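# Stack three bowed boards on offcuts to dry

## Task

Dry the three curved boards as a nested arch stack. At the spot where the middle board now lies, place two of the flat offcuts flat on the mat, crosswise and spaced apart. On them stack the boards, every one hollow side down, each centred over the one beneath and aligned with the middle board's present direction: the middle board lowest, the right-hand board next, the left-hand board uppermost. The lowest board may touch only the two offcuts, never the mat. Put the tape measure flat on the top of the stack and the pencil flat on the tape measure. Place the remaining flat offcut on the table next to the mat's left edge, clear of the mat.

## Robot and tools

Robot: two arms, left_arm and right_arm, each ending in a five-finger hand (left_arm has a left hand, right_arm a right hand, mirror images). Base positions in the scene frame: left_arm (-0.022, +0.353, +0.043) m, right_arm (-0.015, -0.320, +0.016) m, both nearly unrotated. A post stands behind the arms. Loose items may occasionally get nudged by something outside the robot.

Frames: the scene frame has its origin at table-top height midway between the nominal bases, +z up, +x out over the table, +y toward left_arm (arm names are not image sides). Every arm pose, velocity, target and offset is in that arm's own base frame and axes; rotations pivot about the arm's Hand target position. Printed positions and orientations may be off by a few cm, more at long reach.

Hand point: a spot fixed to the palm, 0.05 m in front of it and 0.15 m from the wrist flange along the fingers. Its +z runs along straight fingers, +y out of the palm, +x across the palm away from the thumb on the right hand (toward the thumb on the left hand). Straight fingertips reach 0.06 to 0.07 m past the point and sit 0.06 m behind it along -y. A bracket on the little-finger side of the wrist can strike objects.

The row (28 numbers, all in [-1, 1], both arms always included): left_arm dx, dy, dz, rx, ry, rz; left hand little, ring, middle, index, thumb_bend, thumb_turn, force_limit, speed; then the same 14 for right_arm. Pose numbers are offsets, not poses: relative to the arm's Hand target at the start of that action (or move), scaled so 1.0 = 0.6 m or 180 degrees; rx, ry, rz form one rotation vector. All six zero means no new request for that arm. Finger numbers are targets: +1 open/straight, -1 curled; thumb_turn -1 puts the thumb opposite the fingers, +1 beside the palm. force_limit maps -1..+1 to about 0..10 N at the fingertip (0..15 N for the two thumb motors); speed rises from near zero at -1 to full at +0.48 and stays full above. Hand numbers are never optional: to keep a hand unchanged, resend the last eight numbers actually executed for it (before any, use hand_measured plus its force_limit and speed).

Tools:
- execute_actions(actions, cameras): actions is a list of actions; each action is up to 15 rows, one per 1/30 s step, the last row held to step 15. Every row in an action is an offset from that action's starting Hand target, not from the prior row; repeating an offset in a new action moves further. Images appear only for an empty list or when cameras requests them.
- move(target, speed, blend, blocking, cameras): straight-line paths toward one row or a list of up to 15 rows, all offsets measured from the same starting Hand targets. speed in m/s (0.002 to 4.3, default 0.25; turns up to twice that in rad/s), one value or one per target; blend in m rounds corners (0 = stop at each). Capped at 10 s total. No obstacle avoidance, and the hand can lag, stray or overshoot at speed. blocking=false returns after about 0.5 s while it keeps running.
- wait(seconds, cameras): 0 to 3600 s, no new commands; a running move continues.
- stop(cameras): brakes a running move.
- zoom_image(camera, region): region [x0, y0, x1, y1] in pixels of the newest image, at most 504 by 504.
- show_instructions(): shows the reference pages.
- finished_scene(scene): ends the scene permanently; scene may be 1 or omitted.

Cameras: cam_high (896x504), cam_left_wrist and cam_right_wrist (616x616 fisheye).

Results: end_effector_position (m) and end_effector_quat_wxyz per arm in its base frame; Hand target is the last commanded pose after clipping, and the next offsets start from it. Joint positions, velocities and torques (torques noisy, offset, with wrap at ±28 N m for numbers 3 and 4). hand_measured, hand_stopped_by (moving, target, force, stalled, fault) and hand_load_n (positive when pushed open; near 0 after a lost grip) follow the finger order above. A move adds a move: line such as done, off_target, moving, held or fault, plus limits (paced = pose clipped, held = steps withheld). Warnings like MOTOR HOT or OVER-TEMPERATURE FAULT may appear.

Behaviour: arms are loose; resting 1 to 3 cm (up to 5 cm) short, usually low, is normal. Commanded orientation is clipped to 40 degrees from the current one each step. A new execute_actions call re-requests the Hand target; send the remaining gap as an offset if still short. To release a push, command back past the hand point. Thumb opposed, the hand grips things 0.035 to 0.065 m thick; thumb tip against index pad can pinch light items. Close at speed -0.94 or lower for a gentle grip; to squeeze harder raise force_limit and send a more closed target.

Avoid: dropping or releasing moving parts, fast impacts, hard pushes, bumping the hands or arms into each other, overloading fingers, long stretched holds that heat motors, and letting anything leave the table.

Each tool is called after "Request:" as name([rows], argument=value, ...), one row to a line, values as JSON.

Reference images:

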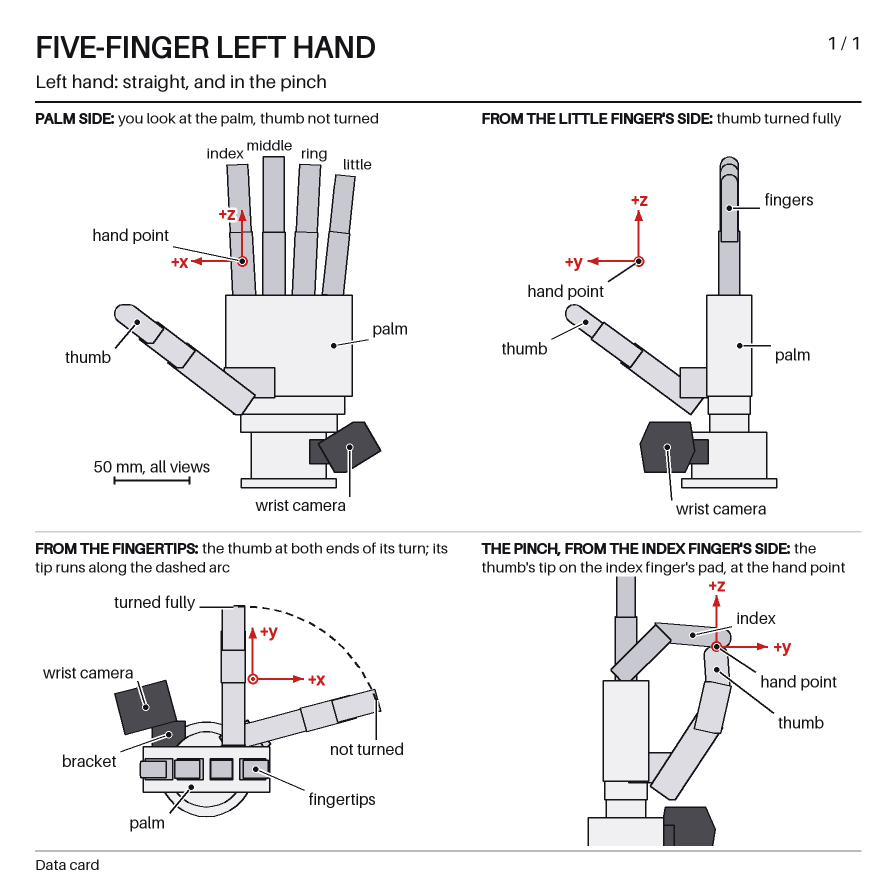

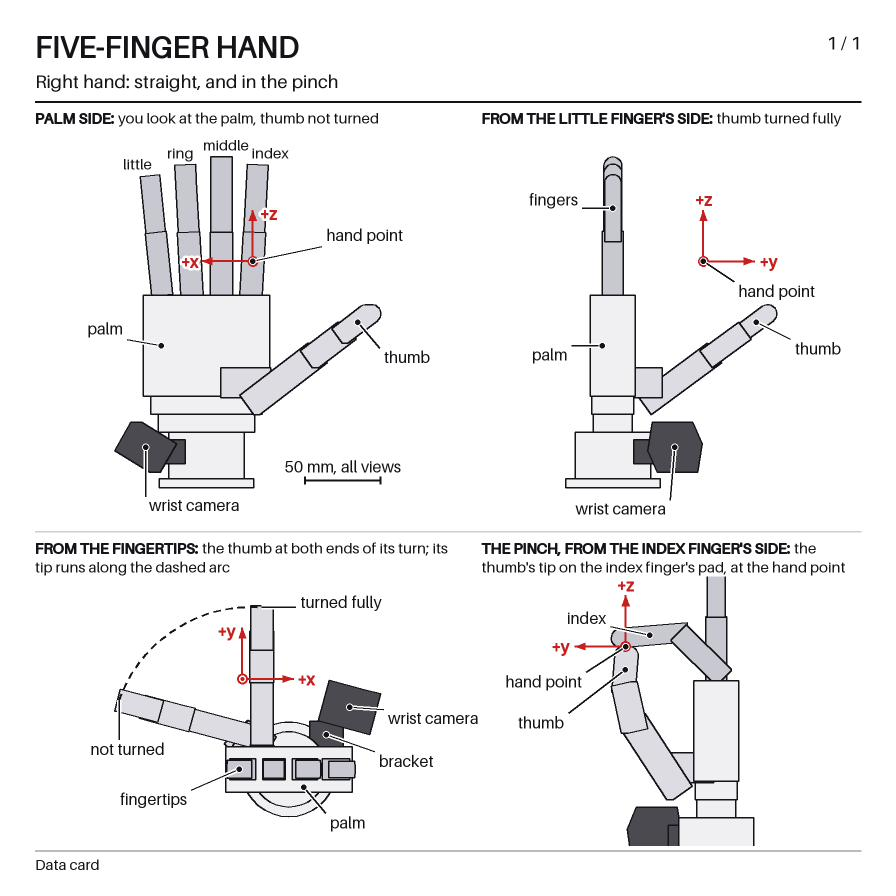

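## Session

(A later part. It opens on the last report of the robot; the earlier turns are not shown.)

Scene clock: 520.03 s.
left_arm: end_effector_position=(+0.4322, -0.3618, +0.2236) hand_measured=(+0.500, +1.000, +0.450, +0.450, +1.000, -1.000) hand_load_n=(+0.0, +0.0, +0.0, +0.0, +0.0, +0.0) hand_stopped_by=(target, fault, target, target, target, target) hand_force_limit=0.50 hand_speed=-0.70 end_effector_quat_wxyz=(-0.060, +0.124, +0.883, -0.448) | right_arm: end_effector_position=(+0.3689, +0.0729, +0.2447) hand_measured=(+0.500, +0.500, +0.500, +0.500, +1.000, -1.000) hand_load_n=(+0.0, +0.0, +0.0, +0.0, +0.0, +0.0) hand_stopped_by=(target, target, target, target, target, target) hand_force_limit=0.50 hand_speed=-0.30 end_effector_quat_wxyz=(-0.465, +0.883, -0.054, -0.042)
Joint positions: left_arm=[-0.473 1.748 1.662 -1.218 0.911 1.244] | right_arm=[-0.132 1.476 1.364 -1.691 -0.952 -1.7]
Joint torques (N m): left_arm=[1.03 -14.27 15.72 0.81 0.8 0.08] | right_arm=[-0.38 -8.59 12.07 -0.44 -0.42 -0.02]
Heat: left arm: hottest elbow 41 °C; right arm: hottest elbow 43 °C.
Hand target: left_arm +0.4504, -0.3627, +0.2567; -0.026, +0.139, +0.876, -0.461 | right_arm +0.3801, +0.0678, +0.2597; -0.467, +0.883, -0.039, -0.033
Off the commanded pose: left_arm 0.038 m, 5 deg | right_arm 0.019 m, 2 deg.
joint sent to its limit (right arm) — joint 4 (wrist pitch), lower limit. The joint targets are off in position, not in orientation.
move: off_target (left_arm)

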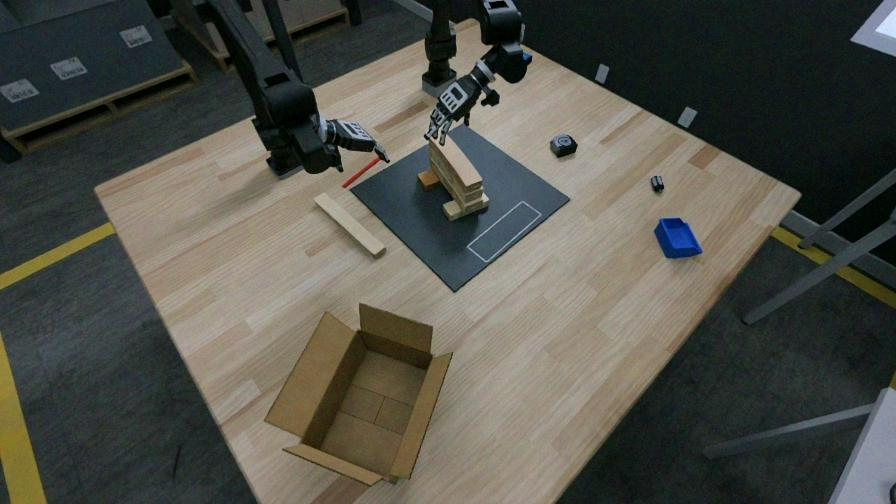

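Request:
move(target=[-0.334,0.855,0.07,0,0,0,0.5,0.5,0.45,0.45,1,-1,0.5,-0.7,-0.047,-0.1117,-0.2167,-0.0215,-0.0306,0.0353,0.5,0.5,0.5,0.5,1,-1,0.5,-0.3], speed=0.2, cameras=["cam_high","cam_right_wrist"])

Scene clock: 530.70 s.
left_arm: end_effector_position=(+0.2456, +0.1467, +0.2865) hand_measured=(+0.500, +1.000, +0.450, +0.450, +1.000, -1.000) hand_load_n=(+0.0, +0.0, +0.0, +0.0, +0.0, +0.0) hand_stopped_by=(target, fault, target, target, target, target) hand_force_limit=0.50 hand_speed=-0.70 end_effector_quat_wxyz=(+0.163, -0.066, +0.967, -0.182) | right_arm: end_effector_position=(+0.3475, +0.0095, +0.1315) hand_measured=(+0.500, +0.500, +0.500, +0.500, +1.000, -1.000) hand_load_n=(+0.0, +0.0, +0.0, +0.0, +0.0, +0.0) hand_stopped_by=(target, target, target, target, target, target) hand_force_limit=0.50 hand_speed=-0.30 end_effector_quat_wxyz=(-0.430, +0.902, +0.024, -0.023)
Joint positions: left_arm=[0.65 1.033 1.223 -1.682 0.488 2.064] | right_arm=[-0.253 1.534 1.149 -1.571 -0.825 -2.047]
Joint torques (N m): left_arm=[-0.09 -2.9 12.44 0.31 0.16 0.1] | right_arm=[-0.73 -8.18 7.5 0.18 -0.33 -0.02]
Heat: left arm: hottest elbow 41 °C; right arm: hottest elbow 42 °C.
Hand target: left_arm +0.2500, +0.1503, +0.2987; +0.003, +0.110, +0.899, -0.423 | right_arm +0.3519, +0.0008, +0.1297; -0.436, +0.899, +0.031, -0.015
Off the commanded pose: left_arm 0.013 m, 47 deg; orientation clipped | right_arm 0.010 m, 1 deg.
joint sent to its limit (left arm) — joint 4 (wrist pitch), lower limit; joint 6 (wrist roll), upper limit. The joint targets are off in position and orientation.
joint sent to its limit (right arm) — joint 6 (wrist roll), lower limit. The joint targets are off in position, not in orientation.
move: off_target (left_arm); limits=paced

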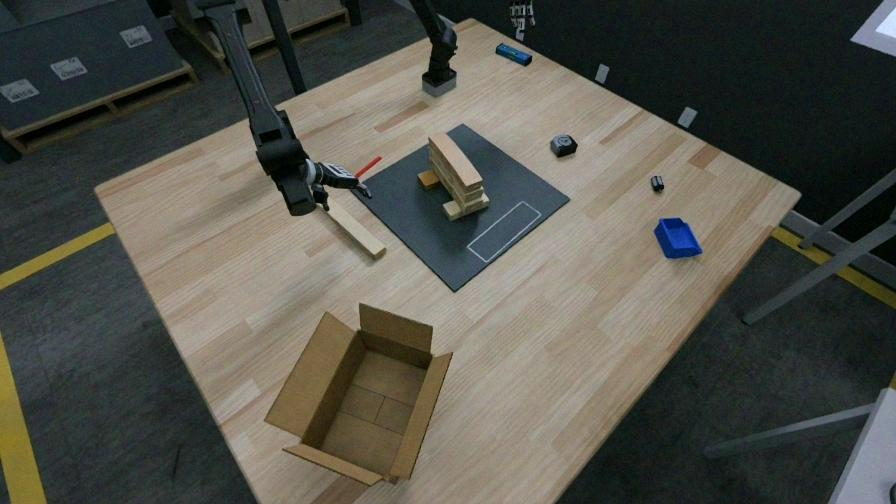

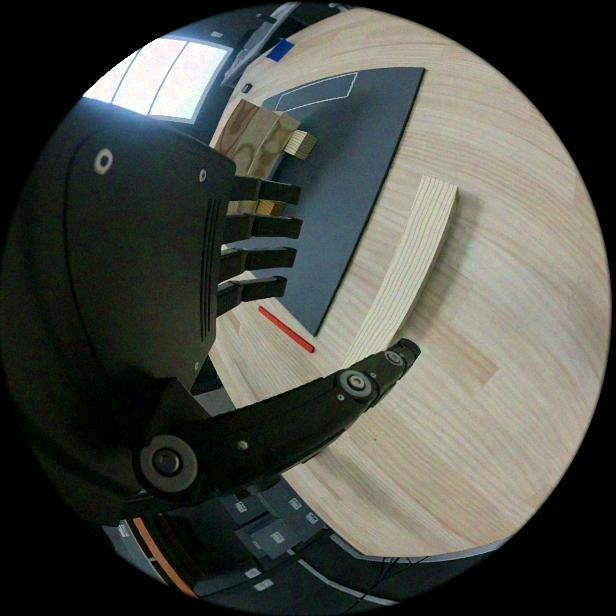

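Request:
move(target=[0,0,0,0,0,0,0.5,0.5,0.45,0.45,1,-1,0.5,-0.7,-0.002,-0.01,-0.15,0.001,0.001,0,0.5,0.5,0.5,0.5,1,-1,0.5,-0.3], speed=0.1, cameras=["cam_high"])

Request:
zoom_image(camera="cam_high", region=[280, 140, 400, 270])

Scene clock: 533.43 s.
left_arm: end_effector_position=(+0.2455, +0.1470, +0.2864) hand_measured=(+0.500, +1.000, +0.450, +0.450, +1.000, -1.000) hand_load_n=(+0.0, +0.0, +0.0, +0.0, +0.0, +0.0) hand_stopped_by=(target, fault, target, target, target, target) hand_force_limit=0.50 hand_speed=-0.70 end_effector_quat_wxyz=(+0.162, -0.066, +0.968, -0.182) | right_arm: end_effector_position=(+0.3456, +0.0035, +0.0403) hand_measured=(+0.500, +0.500, +0.500, +0.500, +1.000, -1.000) hand_load_n=(+0.0, +0.0, +0.0, +0.0, +0.0, +0.0) hand_stopped_by=(target, target, target, target, target, target) hand_force_limit=0.50 hand_speed=-0.30 end_effector_quat_wxyz=(-0.428, +0.903, +0.017, -0.026)
Joint positions: left_arm=[0.65 1.033 1.223 -1.682 0.486 2.064] | right_arm=[-0.267 1.657 1.027 -1.335 -0.815 -2.047]
Joint torques (N m): left_arm=[-0.38 -3.66 12.41 0.51 0.2 0.1] | right_arm=[-0.67 -9.17 6.68 0.17 -0.34 -0.02]
Heat: left arm: hottest elbow 41 °C; right arm: hottest elbow 41 °C.
Hand target: left_arm +0.2500, +0.1503, +0.2987; +0.004, +0.110, +0.899, -0.423 | right_arm +0.3507, -0.0052, +0.0397; -0.438, +0.899, +0.030, -0.017
Off the commanded pose: left_arm 0.013 m, 40 deg; orientation clipped | right_arm 0.010 m, 2 deg.
joint sent to its limit (left arm) — joint 4 (wrist pitch), lower limit; joint 6 (wrist roll), upper limit. The joint targets are off in position and orientation.
joint sent to its limit (right arm) — joint 6 (wrist roll), lower limit. The joint targets are off in position, not in orientation.
move: done; limits=paced

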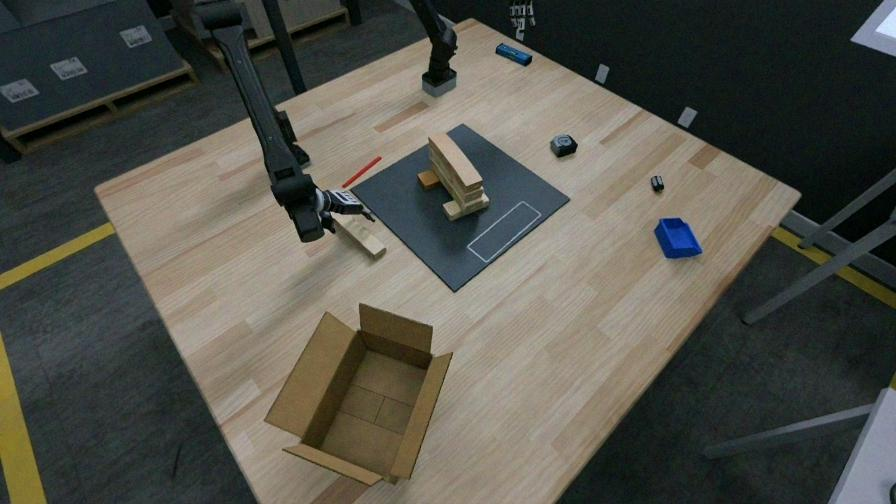

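Scaled by 3.877 from the camera's image (finer frame: 1280x720).

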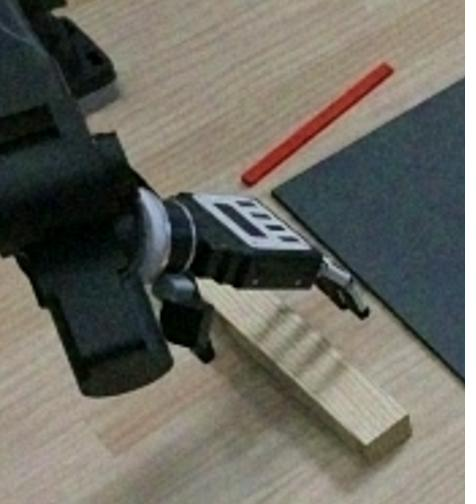

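Request:
move(target=[0,0,0,0,0,0,0.5,0.5,0.45,0.45,1,-1,0.5,-0.7,0.001,0,-0.035,0.001,0.001,0,0.5,0.5,0.5,0.5,1,-1,0.5,-0.3], speed=0.05, cameras=["cam_right_wrist"])

Scene clock: 535.13 s.
left_arm: end_effector_position=(+0.2455, +0.1470, +0.2864) hand_measured=(+0.500, +1.000, +0.450, +0.450, +1.000, -1.000) hand_load_n=(+0.0, +0.0, +0.0, +0.0, +0.0, +0.0) hand_stopped_by=(target, fault, target, target, target, target) hand_force_limit=0.50 hand_speed=-0.70 end_effector_quat_wxyz=(+0.162, -0.066, +0.968, -0.182) | right_arm: end_effector_position=(+0.3472, +0.0031, +0.0200) hand_measured=(+0.500, +0.500, +0.500, +0.500, +1.000, -1.000) hand_load_n=(+0.0, +0.0, +0.0, +0.0, +0.0, +0.0) hand_stopped_by=(target, target, target, target, target, target) hand_force_limit=0.50 hand_speed=-0.30 end_effector_quat_wxyz=(-0.428, +0.903, +0.017, -0.026)
Joint positions: left_arm=[0.65 1.033 1.223 -1.682 0.486 2.064] | right_arm=[-0.267 1.695 1.011 -1.281 -0.815 -2.047]
Joint torques (N m): left_arm=[-0.21 -3.72 12.38 0.42 0.19 0.12] | right_arm=[-0.79 -9.23 6.32 0.17 -0.4 -0.02]
Heat: left arm: hottest elbow 41 °C; right arm: hottest elbow 41 °C.
Hand target: left_arm +0.2500, +0.1503, +0.2987; +0.004, +0.110, +0.899, -0.423 | right_arm +0.3513, -0.0052, +0.0187; -0.439, +0.898, +0.030, -0.018
Off the commanded pose: left_arm 0.013 m, 40 deg | right_arm 0.009 m, 2 deg.
joint sent to its limit (left arm) — joint 4 (wrist pitch), lower limit; joint 6 (wrist roll), upper limit. The joint targets are off in position and orientation.
joint sent to its limit (right arm) — joint 6 (wrist roll), lower limit. The joint targets are off in position, not in orientation.
move: done

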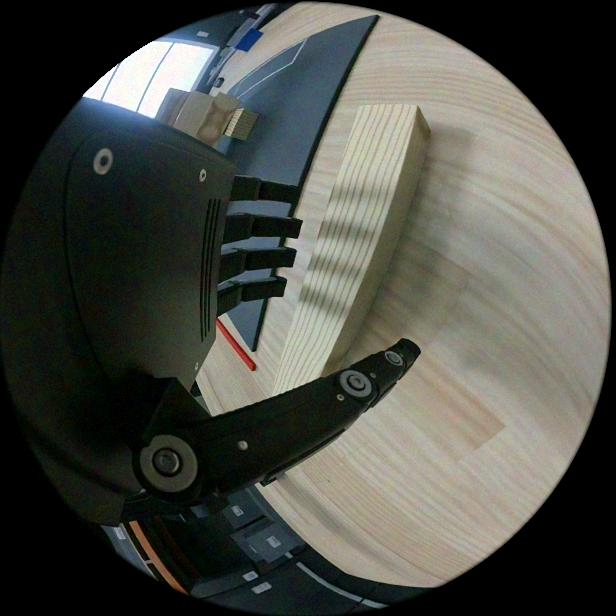

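Request:
move([
  [0,0,0,0,0,0,0.5,0.5,0.45,0.45,1,-1,0.5,-0.7,0.0,0,-0.007,0,0,0,0.5,0.5,0.5,0.5,1,-1,0.5,-0.3],
  [0,0,0,0,0,0,0.5,0.5,0.45,0.45,1,-1,0.5,-0.7,0.0,0,-0.007,0,0,0,0.5,0.5,-0.4,-0.4,1,-1,0,-0.8],
], speed=0.05, cameras=["cam_right_wrist","cam_high"])

Scene clock: 539.00 s.
left_arm: end_effector_position=(+0.2455, +0.1470, +0.2864) hand_measured=(+0.500, +1.000, +0.450, +0.450, +1.000, -1.000) hand_load_n=(+0.0, +0.0, +0.0, +0.0, +0.0, +0.0) hand_stopped_by=(target, fault, target, target, target, target) hand_force_limit=0.50 hand_speed=-0.70 end_effector_quat_wxyz=(+0.162, -0.066, +0.968, -0.182) | right_arm: end_effector_position=(+0.3460, +0.0034, +0.0153) hand_measured=(+0.500, +0.500, -0.254, -0.400, +1.000, -1.000) hand_load_n=(+0.0, +0.0, +8.5, +0.0, +1.0, +1.0) hand_stopped_by=(target, target, force, target, target, target) hand_force_limit=0.00 hand_speed=-0.80 end_effector_quat_wxyz=(-0.428, +0.903, +0.017, -0.027)
Joint positions: left_arm=[0.65 1.033 1.223 -1.682 0.486 2.064] | right_arm=[-0.267 1.703 1.005 -1.27 -0.815 -2.048]
Joint torques (N m): left_arm=[-0.03 -4.01 12.33 0.46 0.18 0.08] | right_arm=[-0.73 -9.29 6.34 0.17 -0.39 -0.01]
Heat: left arm: hottest elbow 40 °C; right arm: hottest elbow 40 °C.
Hand target: left_arm +0.2500, +0.1503, +0.2987; +0.004, +0.110, +0.899, -0.423 | right_arm +0.3513, -0.0052, +0.0145; -0.439, +0.898, +0.030, -0.018
Off the commanded pose: left_arm 0.013 m, 40 deg | right_arm 0.010 m, 2 deg.
joint sent to its limit (left arm) — joint 4 (wrist pitch), lower limit; joint 6 (wrist roll), upper limit. The joint targets are off in position and orientation.
joint sent to its limit (right arm) — joint 6 (wrist roll), lower limit. The joint targets are off in position, not in orientation.
move: done
Images, in order (width x height): cam_high 896x504, cam_right_wrist 616x616.

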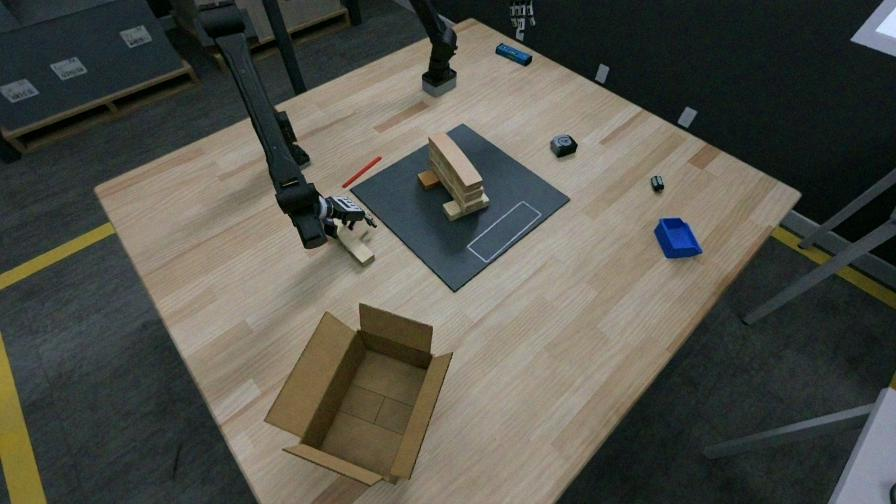

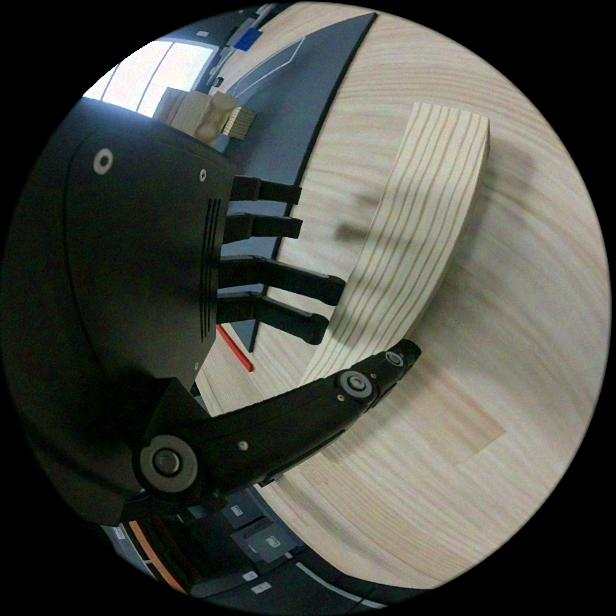

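Request:
move([
  [0,0,0,0,0,0,0.5,0.5,0.45,0.45,1,-1,0.5,-0.7,0.0,0,0,0,0,0,0.5,0.5,-0.08,-0.1,1,-1,0,-0.8],
  [0,0,0,0,0,0,0.5,0.5,0.45,0.45,1,-1,0.5,-0.7,0.0,0,0,0,0,0,0.5,0.5,-0.14,-0.5,1,-1,0,-0.85],
], speed=0.05, cameras=["cam_right_wrist","cam_high"])

Scene clock: 543.23 s.
left_arm: end_effector_position=(+0.2455, +0.1470, +0.2864) hand_measured=(+0.500, +1.000, +0.450, +0.450, +1.000, -1.000) hand_load_n=(+0.0, +0.0, +0.0, +0.0, +0.0, +0.0) hand_stopped_by=(target, fault, target, target, target, target) hand_force_limit=0.50 hand_speed=-0.70 end_effector_quat_wxyz=(+0.162, -0.066, +0.968, -0.182) | right_arm: end_effector_position=(+0.3467, +0.0027, +0.0156) hand_measured=(+0.500, +0.500, -0.140, -0.500, +1.000, -1.000) hand_load_n=(+0.0, +0.0, +0.0, +0.0, +0.0, +0.0) hand_stopped_by=(target, target, target, target, target, target) hand_force_limit=0.00 hand_speed=-0.85 end_effector_quat_wxyz=(-0.428, +0.903, +0.016, -0.026)
Joint positions: left_arm=[0.65 1.033 1.223 -1.682 0.486 2.064] | right_arm=[-0.269 1.703 1.007 -1.27 -0.815 -2.048]
Joint torques (N m): left_arm=[-0.21 -3.37 12.38 0.32 0.18 0.09] | right_arm=[-0.73 -9.35 6.35 0.17 -0.41 -0.02]
Heat: left arm: hottest elbow 40 °C; right arm: hottest elbow 39 °C.
Hand target: left_arm +0.2500, +0.1503, +0.2987; +0.004, +0.110, +0.899, -0.423 | right_arm +0.3513, -0.0052, +0.0145; -0.439, +0.898, +0.030, -0.018
Off the commanded pose: left_arm 0.013 m, 40 deg | right_arm 0.009 m, 2 deg.
joint sent to its limit (left arm) — joint 4 (wrist pitch), lower limit; joint 6 (wrist roll), upper limit. The joint targets are off in position and orientation.
joint sent to its limit (right arm) — joint 6 (wrist roll), lower limit. The joint targets are off in position, not in orientation.
move: done
Images, in order (width x height): cam_high 896x504, cam_right_wrist 616x616.

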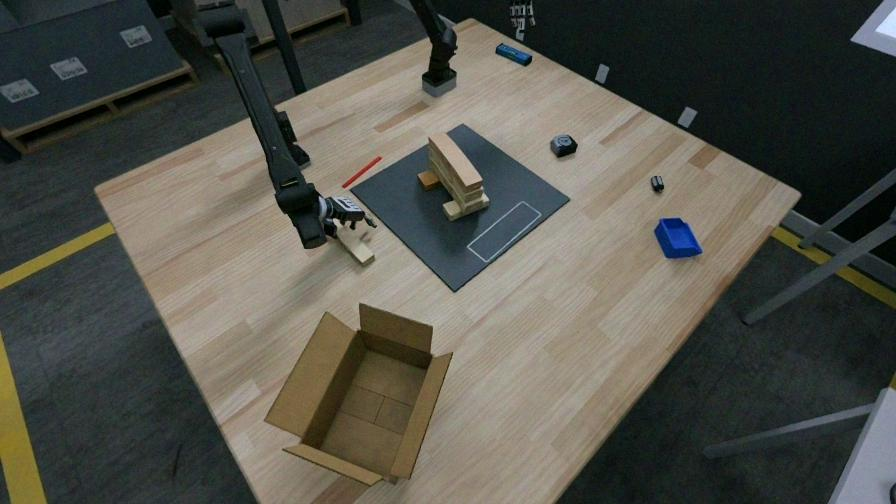

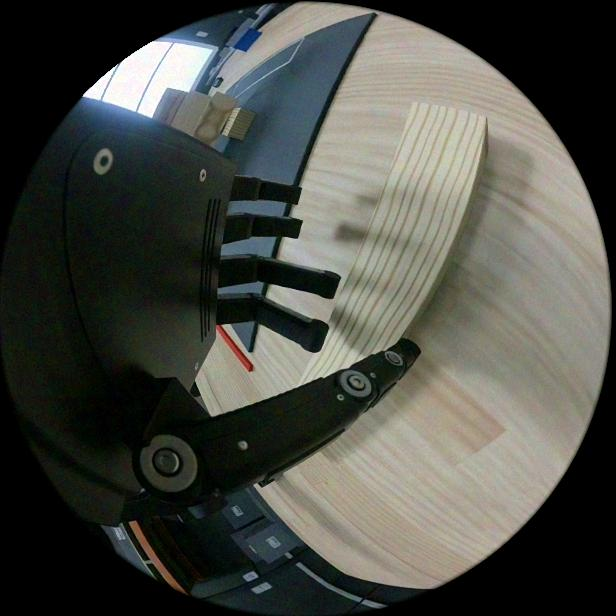

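Request:
move([
  [0,0,0,0,0,0,0.5,0.5,0.45,0.45,1,-1,0.5,-0.7,0.0,0,0,0,0,0,0.5,0.5,0.5,0.5,1,-1,0,-0.7],
  [0,0,0,0,0,0,0.5,0.5,0.45,0.45,1,-1,0.5,-0.7,0.0,-0.037,0,0,0,0,0.5,0.5,0.5,0.5,1,-1,0,-0.7],
  [0,0,0,0,0,0,0.5,0.5,0.45,0.45,1,-1,0.5,-0.7,0.0,-0.037,0,0,0,0,0.5,0.5,0.5,0.5,0.6,-1,0,-0.7],
], speed=0.05, cameras=["cam_right_wrist","cam_high"])

Scene clock: 550.70 s.
left_arm: end_effector_position=(+0.2455, +0.1470, +0.2864) hand_measured=(+0.500, +1.000, +0.450, +0.450, +1.000, -1.000) hand_load_n=(+0.0, +0.0, +0.0, +0.0, +0.0, +0.0) hand_stopped_by=(target, fault, target, target, target, target) hand_force_limit=0.50 hand_speed=-0.70 end_effector_quat_wxyz=(+0.162, -0.066, +0.968, -0.182) | right_arm: end_effector_position=(+0.3436, -0.0180, +0.0128) hand_measured=(+0.500, +0.500, +0.500, +0.500, +0.600, -1.000) hand_load_n=(+0.0, +0.5, +0.0, -0.5, +0.0, +0.5) hand_stopped_by=(target, target, target, target, target, target) hand_force_limit=0.00 hand_speed=-0.70 end_effector_quat_wxyz=(-0.415, +0.909, +0.000, -0.023)
Joint positions: left_arm=[0.65 1.033 1.223 -1.682 0.486 2.064] | right_arm=[-0.313 1.703 1.007 -1.27 -0.783 -2.048]
Joint torques (N m): left_arm=[-0.03 -3.6 12.42 0.36 0.18 0.12] | right_arm=[-0.56 -9.05 7.68 -0.34 -0.32 0]
Heat: left arm: hottest elbow 40 °C; right arm: hottest elbow 38 °C.
Hand target: left_arm +0.2500, +0.1503, +0.2987; +0.004, +0.110, +0.899, -0.423 | right_arm +0.3513, -0.0274, +0.0145; -0.439, +0.898, +0.030, -0.018
Off the commanded pose: left_arm 0.013 m, 40 deg | right_arm 0.012 m, 5 deg.
joint sent to its limit (left arm) — joint 4 (wrist pitch), lower limit; joint 6 (wrist roll), upper limit. The joint targets are off in position and orientation.
joint sent to its limit (right arm) — joint 6 (wrist roll), lower limit. The joint targets are off in position and orientation.
move: off_target (right_arm); target 3's new numbers were sent with right_arm's hand 0.012 m and 5 deg from that target
Images, in order (width x height): cam_high 896x504, cam_right_wrist 616x616.

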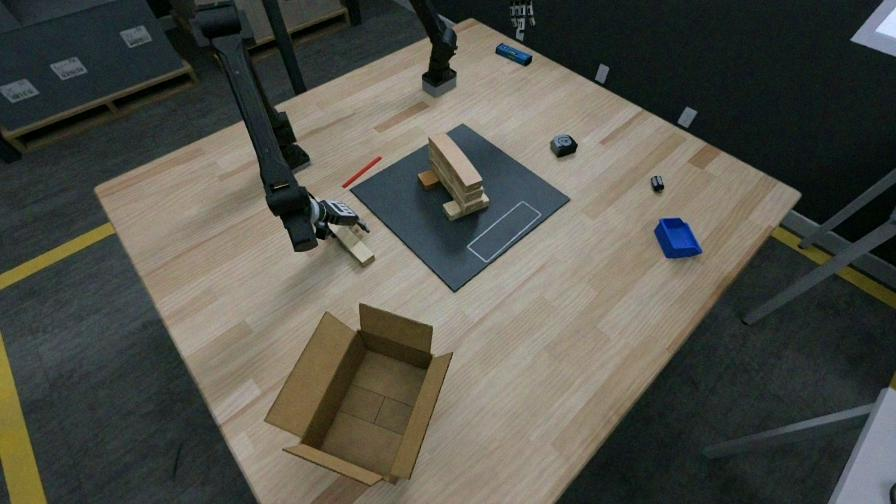

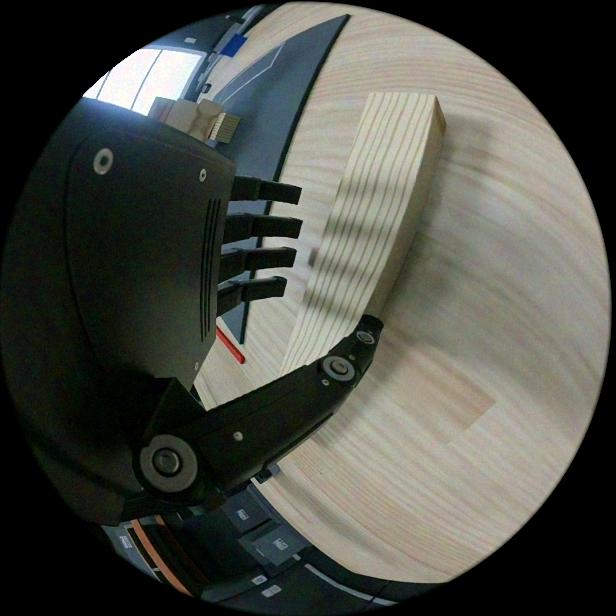

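Request:
move(target=[0,0,0,0,0,0,0.5,0.5,0.45,0.45,1,-1,0.5,-0.7,0.0,0,0,0,0,0,0.5,0.5,-0.25,-0.25,0.6,-1,0,-0.85], speed=0.05, cameras=["cam_right_wrist","cam_high"])

Scene clock: 552.90 s.
left_arm: end_effector_position=(+0.2455, +0.1470, +0.2864) hand_measured=(+0.500, +1.000, +0.450, +0.450, +1.000, -1.000) hand_load_n=(+0.0, +0.0, +0.0, +0.0, -0.5, +0.0) hand_stopped_by=(target, fault, target, target, target, target) hand_force_limit=0.50 hand_speed=-0.70 end_effector_quat_wxyz=(+0.162, -0.066, +0.968, -0.182) | right_arm: end_effector_position=(+0.3434, -0.0180, +0.0124) hand_measured=(+0.500, +0.500, +0.072, +0.044, +0.602, -1.000) hand_load_n=(+0.0, +0.0, +3.0, +5.0, +5.0, +0.0) hand_stopped_by=(target, target, force, force, target, target) hand_force_limit=0.00 hand_speed=-0.85 end_effector_quat_wxyz=(-0.416, +0.909, -0.001, -0.024)
Joint positions: left_arm=[0.65 1.033 1.223 -1.682 0.486 2.064] | right_arm=[-0.313 1.704 1.007 -1.27 -0.783 -2.048]
Joint torques (N m): left_arm=[0.03 -3.25 12.42 0.49 0.14 0.12] | right_arm=[-0.5 -9.05 7.64 -0.34 -0.31 -0.01]
Heat: left arm: hottest elbow 40 °C; right arm: hottest elbow 38 °C.
Hand target: left_arm +0.2500, +0.1503, +0.2987; +0.004, +0.110, +0.899, -0.423 | right_arm +0.3513, -0.0274, +0.0145; -0.439, +0.898, +0.030, -0.018
Off the commanded pose: left_arm 0.013 m, 40 deg | right_arm 0.012 m, 5 deg.
joint sent to its limit (left arm) — joint 4 (wrist pitch), lower limit; joint 6 (wrist roll), upper limit. The joint targets are off in position and orientation.
joint sent to its limit (right arm) — joint 6 (wrist roll), lower limit. The joint targets are off in position and orientation.
move: done
Images, in order (width x height): cam_high 896x504, cam_right_wrist 616x616.

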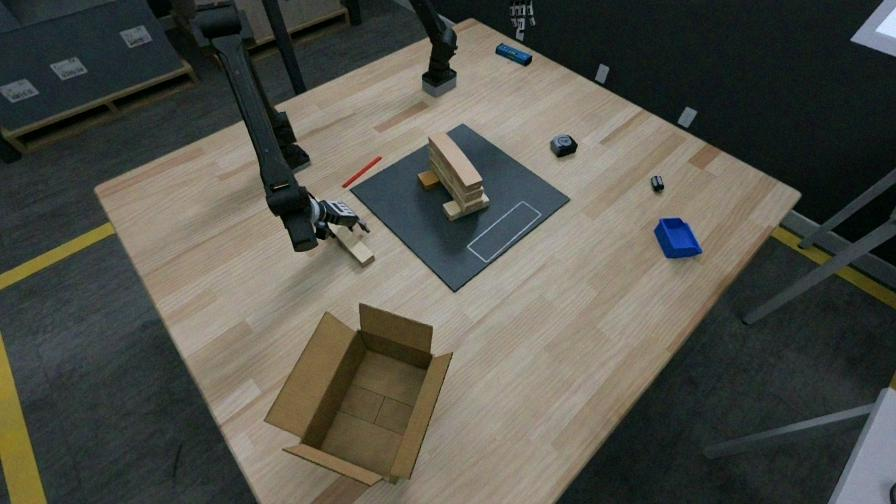

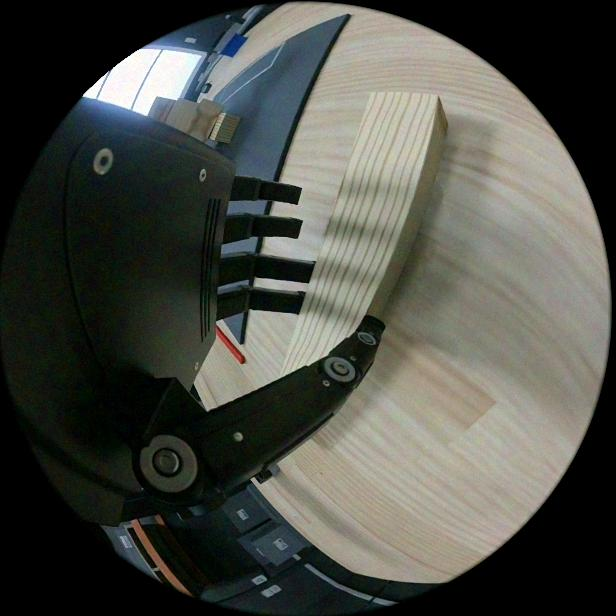

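Request:
zoom_image(camera="cam_high", region=[300, 180, 400, 280])

Scaled by 5.040 from the camera's image (finer frame: 1280x720).

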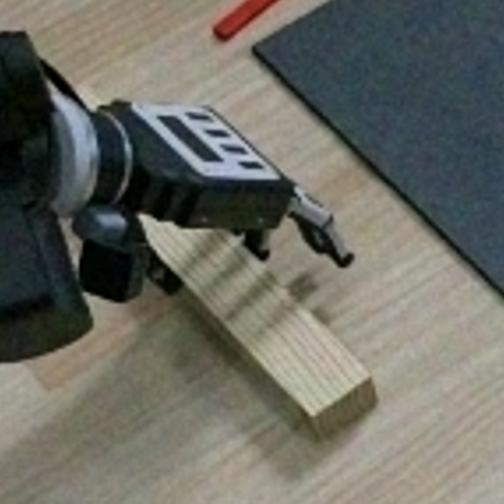

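Request:
move([
  [0,0,0,0,0,0,0.5,0.5,0.45,0.45,1,-1,0.5,-0.7,0.0,0,0,0,0,0,0.5,0.5,-0.3,-0.3,0.6,-1,0.3,-0.85],
  [0,0,0,0,0,0,0.5,0.5,0.45,0.45,1,-1,0.5,-0.7,0.0,0.0,0.06,0,0,0,0.5,0.5,-0.3,-0.3,0.6,-1,0.3,-0.85],
], speed=0.08, cameras=["cam_right_wrist","cam_high"])

Scene clock: 559.40 s.
left_arm: end_effector_position=(+0.2455, +0.1470, +0.2864) hand_measured=(+0.500, +1.000, +0.450, +0.450, +1.000, -1.000) hand_load_n=(+0.0, +0.0, +0.0, +0.0, +0.0, +0.0) hand_stopped_by=(target, fault, target, target, target, target) hand_force_limit=0.50 hand_speed=-0.70 end_effector_quat_wxyz=(+0.162, -0.066, +0.968, -0.182) | right_arm: end_effector_position=(+0.3325, -0.0153, +0.0256) hand_measured=(+0.500, +0.500, +0.048, +0.032, +0.602, -1.000) hand_load_n=(+0.0, +0.0, +8.5, +3.0, +10.0, +0.0) hand_stopped_by=(target, target, force, force, target, target) hand_force_limit=0.30 hand_speed=-0.85 end_effector_quat_wxyz=(-0.421, +0.906, -0.005, -0.045)
Joint positions: left_arm=[0.65 1.033 1.223 -1.682 0.486 2.064] | right_arm=[-0.313 1.69 1.016 -1.346 -0.779 -2.06]
Joint torques (N m): left_arm=[0.09 -3.6 12.53 0.36 0.18 0.11] | right_arm=[-0.5 -12.16 9.91 -1.2 -0.45 0.05]
Heat: left arm: hottest elbow 40 °C; right arm: hottest elbow 37 °C.
Hand target: left_arm +0.2500, +0.1503, +0.2987; +0.004, +0.110, +0.899, -0.423 | right_arm +0.3513, -0.0274, +0.0505; -0.439, +0.898, +0.030, -0.018
Off the commanded pose: left_arm 0.013 m, 40 deg | right_arm 0.034 m, 6 deg.
joint sent to its limit (left arm) — joint 4 (wrist pitch), lower limit; joint 6 (wrist roll), upper limit. The joint targets are off in position and orientation.
joint sent to its limit (right arm) — joint 6 (wrist roll), lower limit. The joint targets are off in position and orientation.
move: off_target (right_arm)
Images, in order (width x height): cam_high 896x504, cam_right_wrist 616x616.

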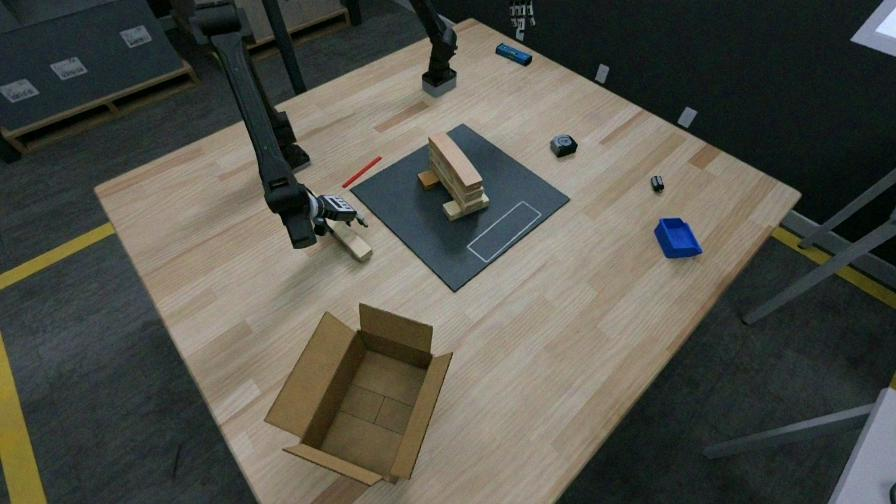

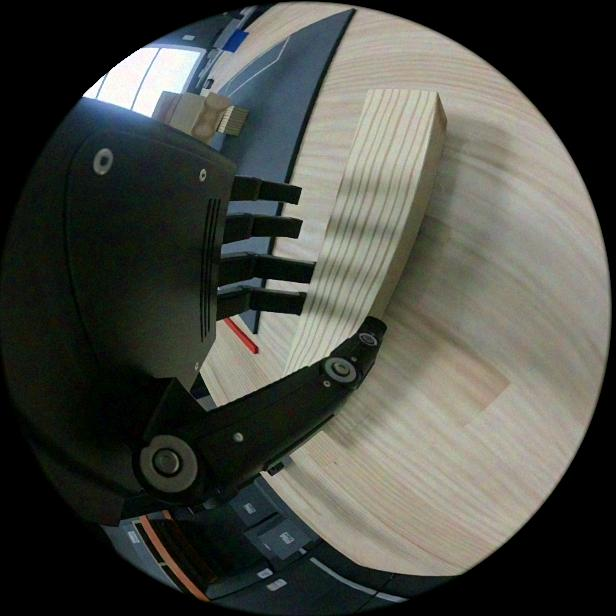

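Request:
move([
  [0,0,0,0,0,0,0.5,0.5,0.45,0.45,1,-1,0.5,-0.7,0.0,0,0.4,0,0,0,0.5,0.5,-0.3,-0.3,0.6,-1,0.3,-0.85],
  [0,0,0,0,0,0,0.5,0.5,0.45,0.45,1,-1,0.5,-0.7,0.08,0.45,0.4,-0.016,0.005,-0.01,0.5,0.5,-0.3,-0.3,0.6,-1,0.3,-0.85],
], speed=0.12, cameras=["cam_right_wrist","cam_high"])

Scene clock: 566.13 s.
left_arm: end_effector_position=(+0.2455, +0.1470, +0.2864) hand_measured=(+0.500, +1.000, +0.450, +0.450, +1.000, -1.000) hand_load_n=(+0.0, +0.0, +0.0, +0.0, +0.0, +0.0) hand_stopped_by=(target, fault, target, target, target, target) hand_force_limit=0.50 hand_speed=-0.70 end_effector_quat_wxyz=(+0.162, -0.066, +0.968, -0.182) | right_arm: end_effector_position=(+0.3832, +0.2311, +0.2590) hand_measured=(+0.500, +0.500, +0.048, +0.032, +0.602, -1.000) hand_load_n=(+0.0, +0.0, +9.0, +3.0, +10.0, +0.5) hand_stopped_by=(target, target, force, force, target, target) hand_force_limit=0.30 hand_speed=-0.85 end_effector_quat_wxyz=(-0.401, +0.915, +0.000, -0.052)
Joint positions: left_arm=[0.65 1.033 1.223 -1.682 0.486 2.064] | right_arm=[0.293 1.491 1.465 -1.369 -0.819 -1.201]
Joint torques (N m): left_arm=[0.09 -3.84 12.48 0.43 0.16 0.1] | right_arm=[1.38 -10.23 14.41 1.25 -0.72 0.28]
Heat: left arm: hottest elbow 40 °C; right arm: hottest elbow 38 °C.
Hand target: left_arm +0.2500, +0.1503, +0.2987; +0.004, +0.110, +0.899, -0.423 | right_arm +0.3993, +0.2426, +0.2905; -0.417, +0.909, +0.012, -0.019
Off the commanded pose: left_arm 0.013 m, 40 deg | right_arm 0.037 m, 4 deg.
joint sent to its limit (left arm) — joint 4 (wrist pitch), lower limit; joint 6 (wrist roll), upper limit. The joint targets are off in position and orientation.
move: off_target (right_arm)
Images, in order (width x height): cam_high 896x504, cam_right_wrist 616x616.

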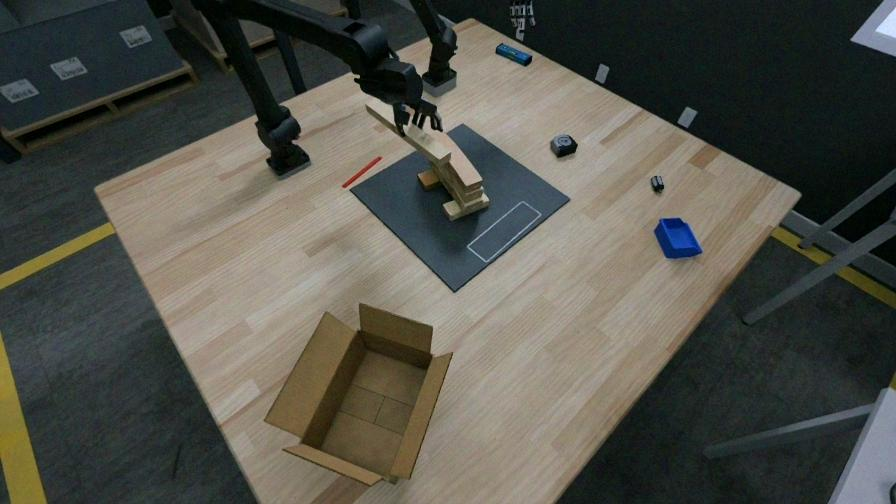

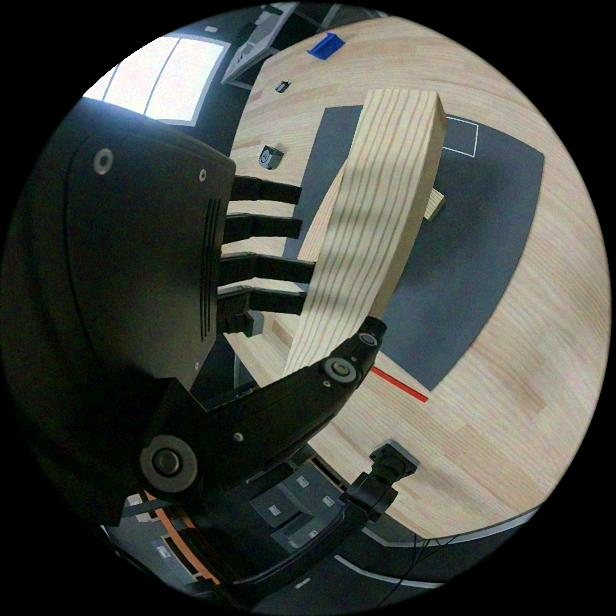

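Request:
move([
  [0,0,0,0,0,0,0.5,0.5,0.45,0.45,1,-1,0.5,-0.7,0.02,0.35,0.0,0.004,-0.006,-0.004,0.5,0.5,-0.3,-0.3,0.6,-1,0.3,-0.85],
  [0,0,0,0,0,0,0.5,0.5,0.45,0.45,1,-1,0.5,-0.7,0.051,0.671,-0.15,0.008,-0.012,-0.008,0.5,0.5,-0.3,-0.3,0.6,-1,0.3,-0.85],
], speed=0.12, blend=0.04, cameras=["cam_right_wrist","cam_high"])

Request:
zoom_image(camera="cam_high", region=[420, 60, 640, 220])

Scene clock: 573.10 s.
left_arm: end_effector_position=(+0.2455, +0.1470, +0.2864) hand_measured=(+0.500, +1.000, +0.450, +0.450, +1.000, -1.000) hand_load_n=(+0.0, +0.0, +0.0, +0.0, +0.0, +0.0) hand_stopped_by=(target, fault, target, target, target, target) hand_force_limit=0.50 hand_speed=-0.70 end_effector_quat_wxyz=(+0.162, -0.066, +0.968, -0.182) | right_arm: end_effector_position=(+0.4203, +0.6213, +0.1490) hand_measured=(+0.500, +0.500, +0.048, +0.032, +0.602, -1.000) hand_load_n=(+0.0, +0.0, +9.0, +3.5, +10.0, +0.5) hand_stopped_by=(target, target, force, force, target, target) hand_force_limit=0.30 hand_speed=-0.85 end_effector_quat_wxyz=(-0.390, +0.921, -0.001, -0.022)
Joint positions: left_arm=[0.65 1.033 1.223 -1.682 0.486 2.064] | right_arm=[0.851 2.106 2.012 -0.841 -0.527 -0.54]
Joint torques (N m): left_arm=[-0.21 -3.14 12.45 0.27 0.17 0.1] | right_arm=[1.38 -18.96 15.64 1.89 -0.28 0.29]
Heat: left arm: hottest elbow 40 °C; right arm: hottest elbow 40 °C.
Hand target: left_arm +0.2500, +0.1503, +0.2987; +0.004, +0.110, +0.899, -0.423 | right_arm +0.4299, +0.6452, +0.2005; -0.428, +0.904, +0.008, +0.004
Off the commanded pose: left_arm 0.013 m, 40 deg | right_arm 0.058 m, 6 deg.
joint sent to its limit (left arm) — joint 4 (wrist pitch), lower limit; joint 6 (wrist roll), upper limit. The joint targets are off in position and orientation.
move: off_target (right_arm)
Images, in order (width x height): cam_high 896x504, cam_right_wrist 616x616.

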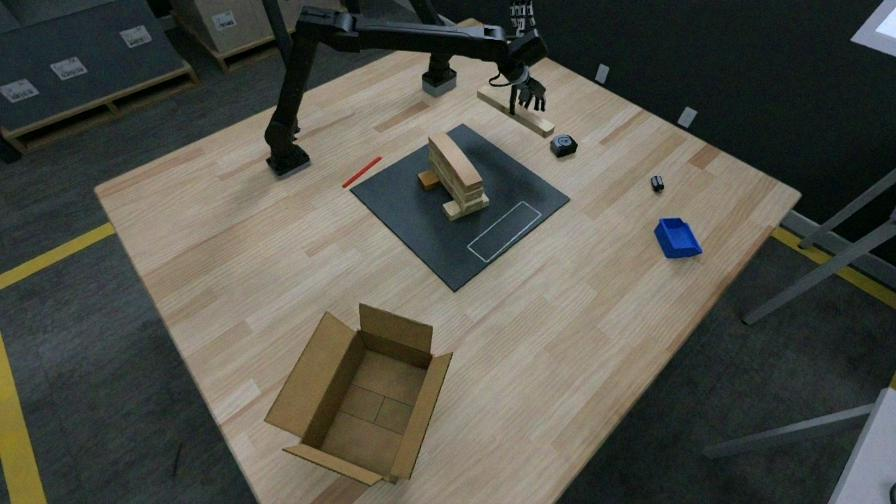

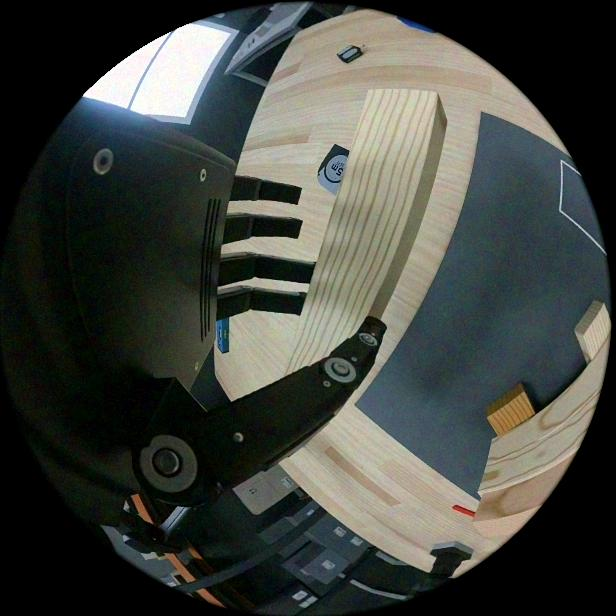

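Scaled by 2.291 from the camera's image (finer frame: 1280x720).

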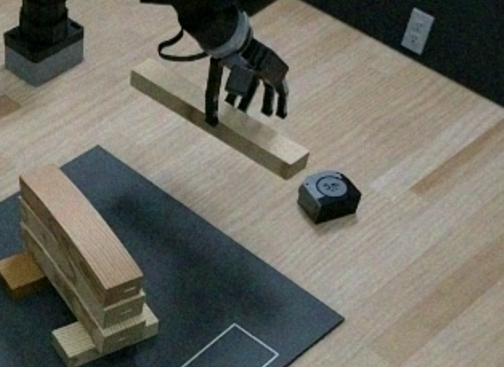

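Request:
move(target=[0,0,0,0,0,0,0.5,0.5,0.45,0.45,1,-1,0.5,-0.7,-0.006,0.018,-0.15,0.014,0.001,0,0.5,0.5,-0.3,-0.3,0.6,-1,0.3,-0.85], speed=0.1, cameras=["cam_right_wrist","cam_high"])

Request:
zoom_image(camera="cam_high", region=[440, 60, 600, 180])

Scene clock: 576.07 s.
left_arm: end_effector_position=(+0.2455, +0.1470, +0.2864) hand_measured=(+0.500, +1.000, +0.450, +0.450, +1.000, -1.000) hand_load_n=(+0.0, +0.0, +0.0, +0.0, +0.0, +0.0) hand_stopped_by=(target, fault, target, target, target, target) hand_force_limit=0.50 hand_speed=-0.70 end_effector_quat_wxyz=(+0.162, -0.066, +0.968, -0.182) | right_arm: end_effector_position=(+0.4274, +0.6360, +0.0735) hand_measured=(+0.500, +0.500, +0.048, +0.032, +0.602, -1.000) hand_load_n=(+0.0, +0.0, +9.0, +3.5, +10.0, +0.0) hand_stopped_by=(target, target, force, force, target, target) hand_force_limit=0.30 hand_speed=-0.85 end_effector_quat_wxyz=(-0.416, +0.909, -0.002, -0.010)
Joint positions: left_arm=[0.65 1.033 1.223 -1.682 0.486 2.064] | right_arm=[0.853 2.155 1.87 -0.579 -0.536 -0.511]
Joint torques (N m): left_arm=[0.21 -3.66 12.49 0.46 0.17 0.13] | right_arm=[1.49 -19.84 10.8 2.58 -0.55 0.29]
Heat: left arm: hottest elbow 40 °C; right arm: hottest elbow 40 °C.
Hand target: left_arm +0.2500, +0.1503, +0.2987; +0.004, +0.110, +0.899, -0.423 | right_arm +0.4263, +0.6560, +0.1105; -0.448, +0.894, +0.008, +0.002
Off the commanded pose: left_arm 0.013 m, 40 deg | right_arm 0.042 m, 4 deg.
joint sent to its limit (left arm) — joint 4 (wrist pitch), lower limit; joint 6 (wrist roll), upper limit. The joint targets are off in position and orientation.
move: off_target (right_arm)
Images, in order (width x height): cam_high 896x504, cam_right_wrist 616x616.

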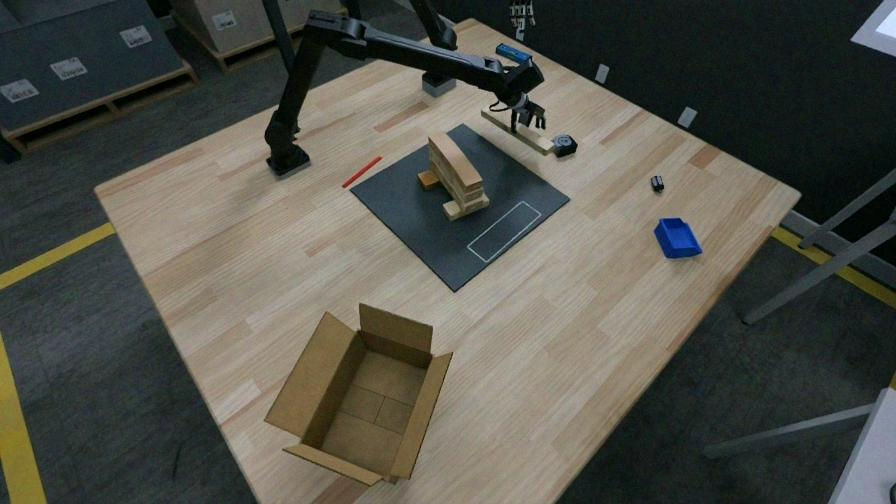

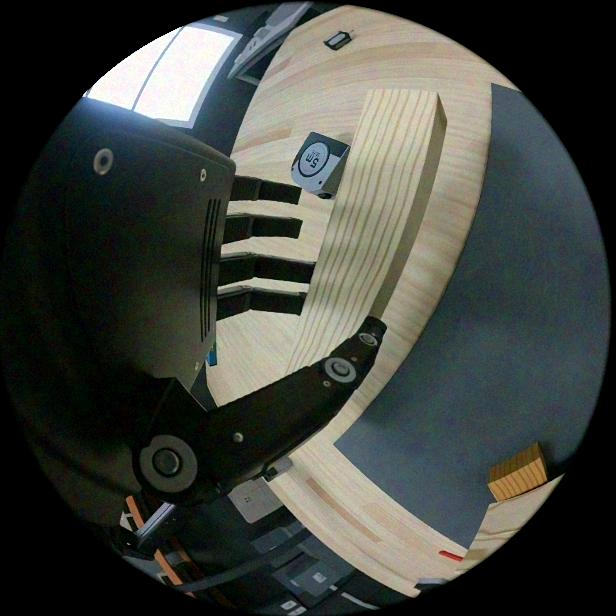

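Scaled by 3.150 from the camera's image (finer frame: 1280x720).

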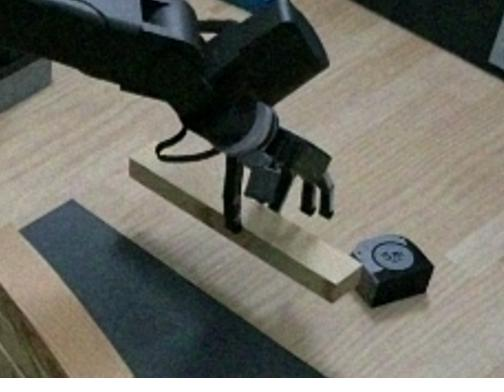

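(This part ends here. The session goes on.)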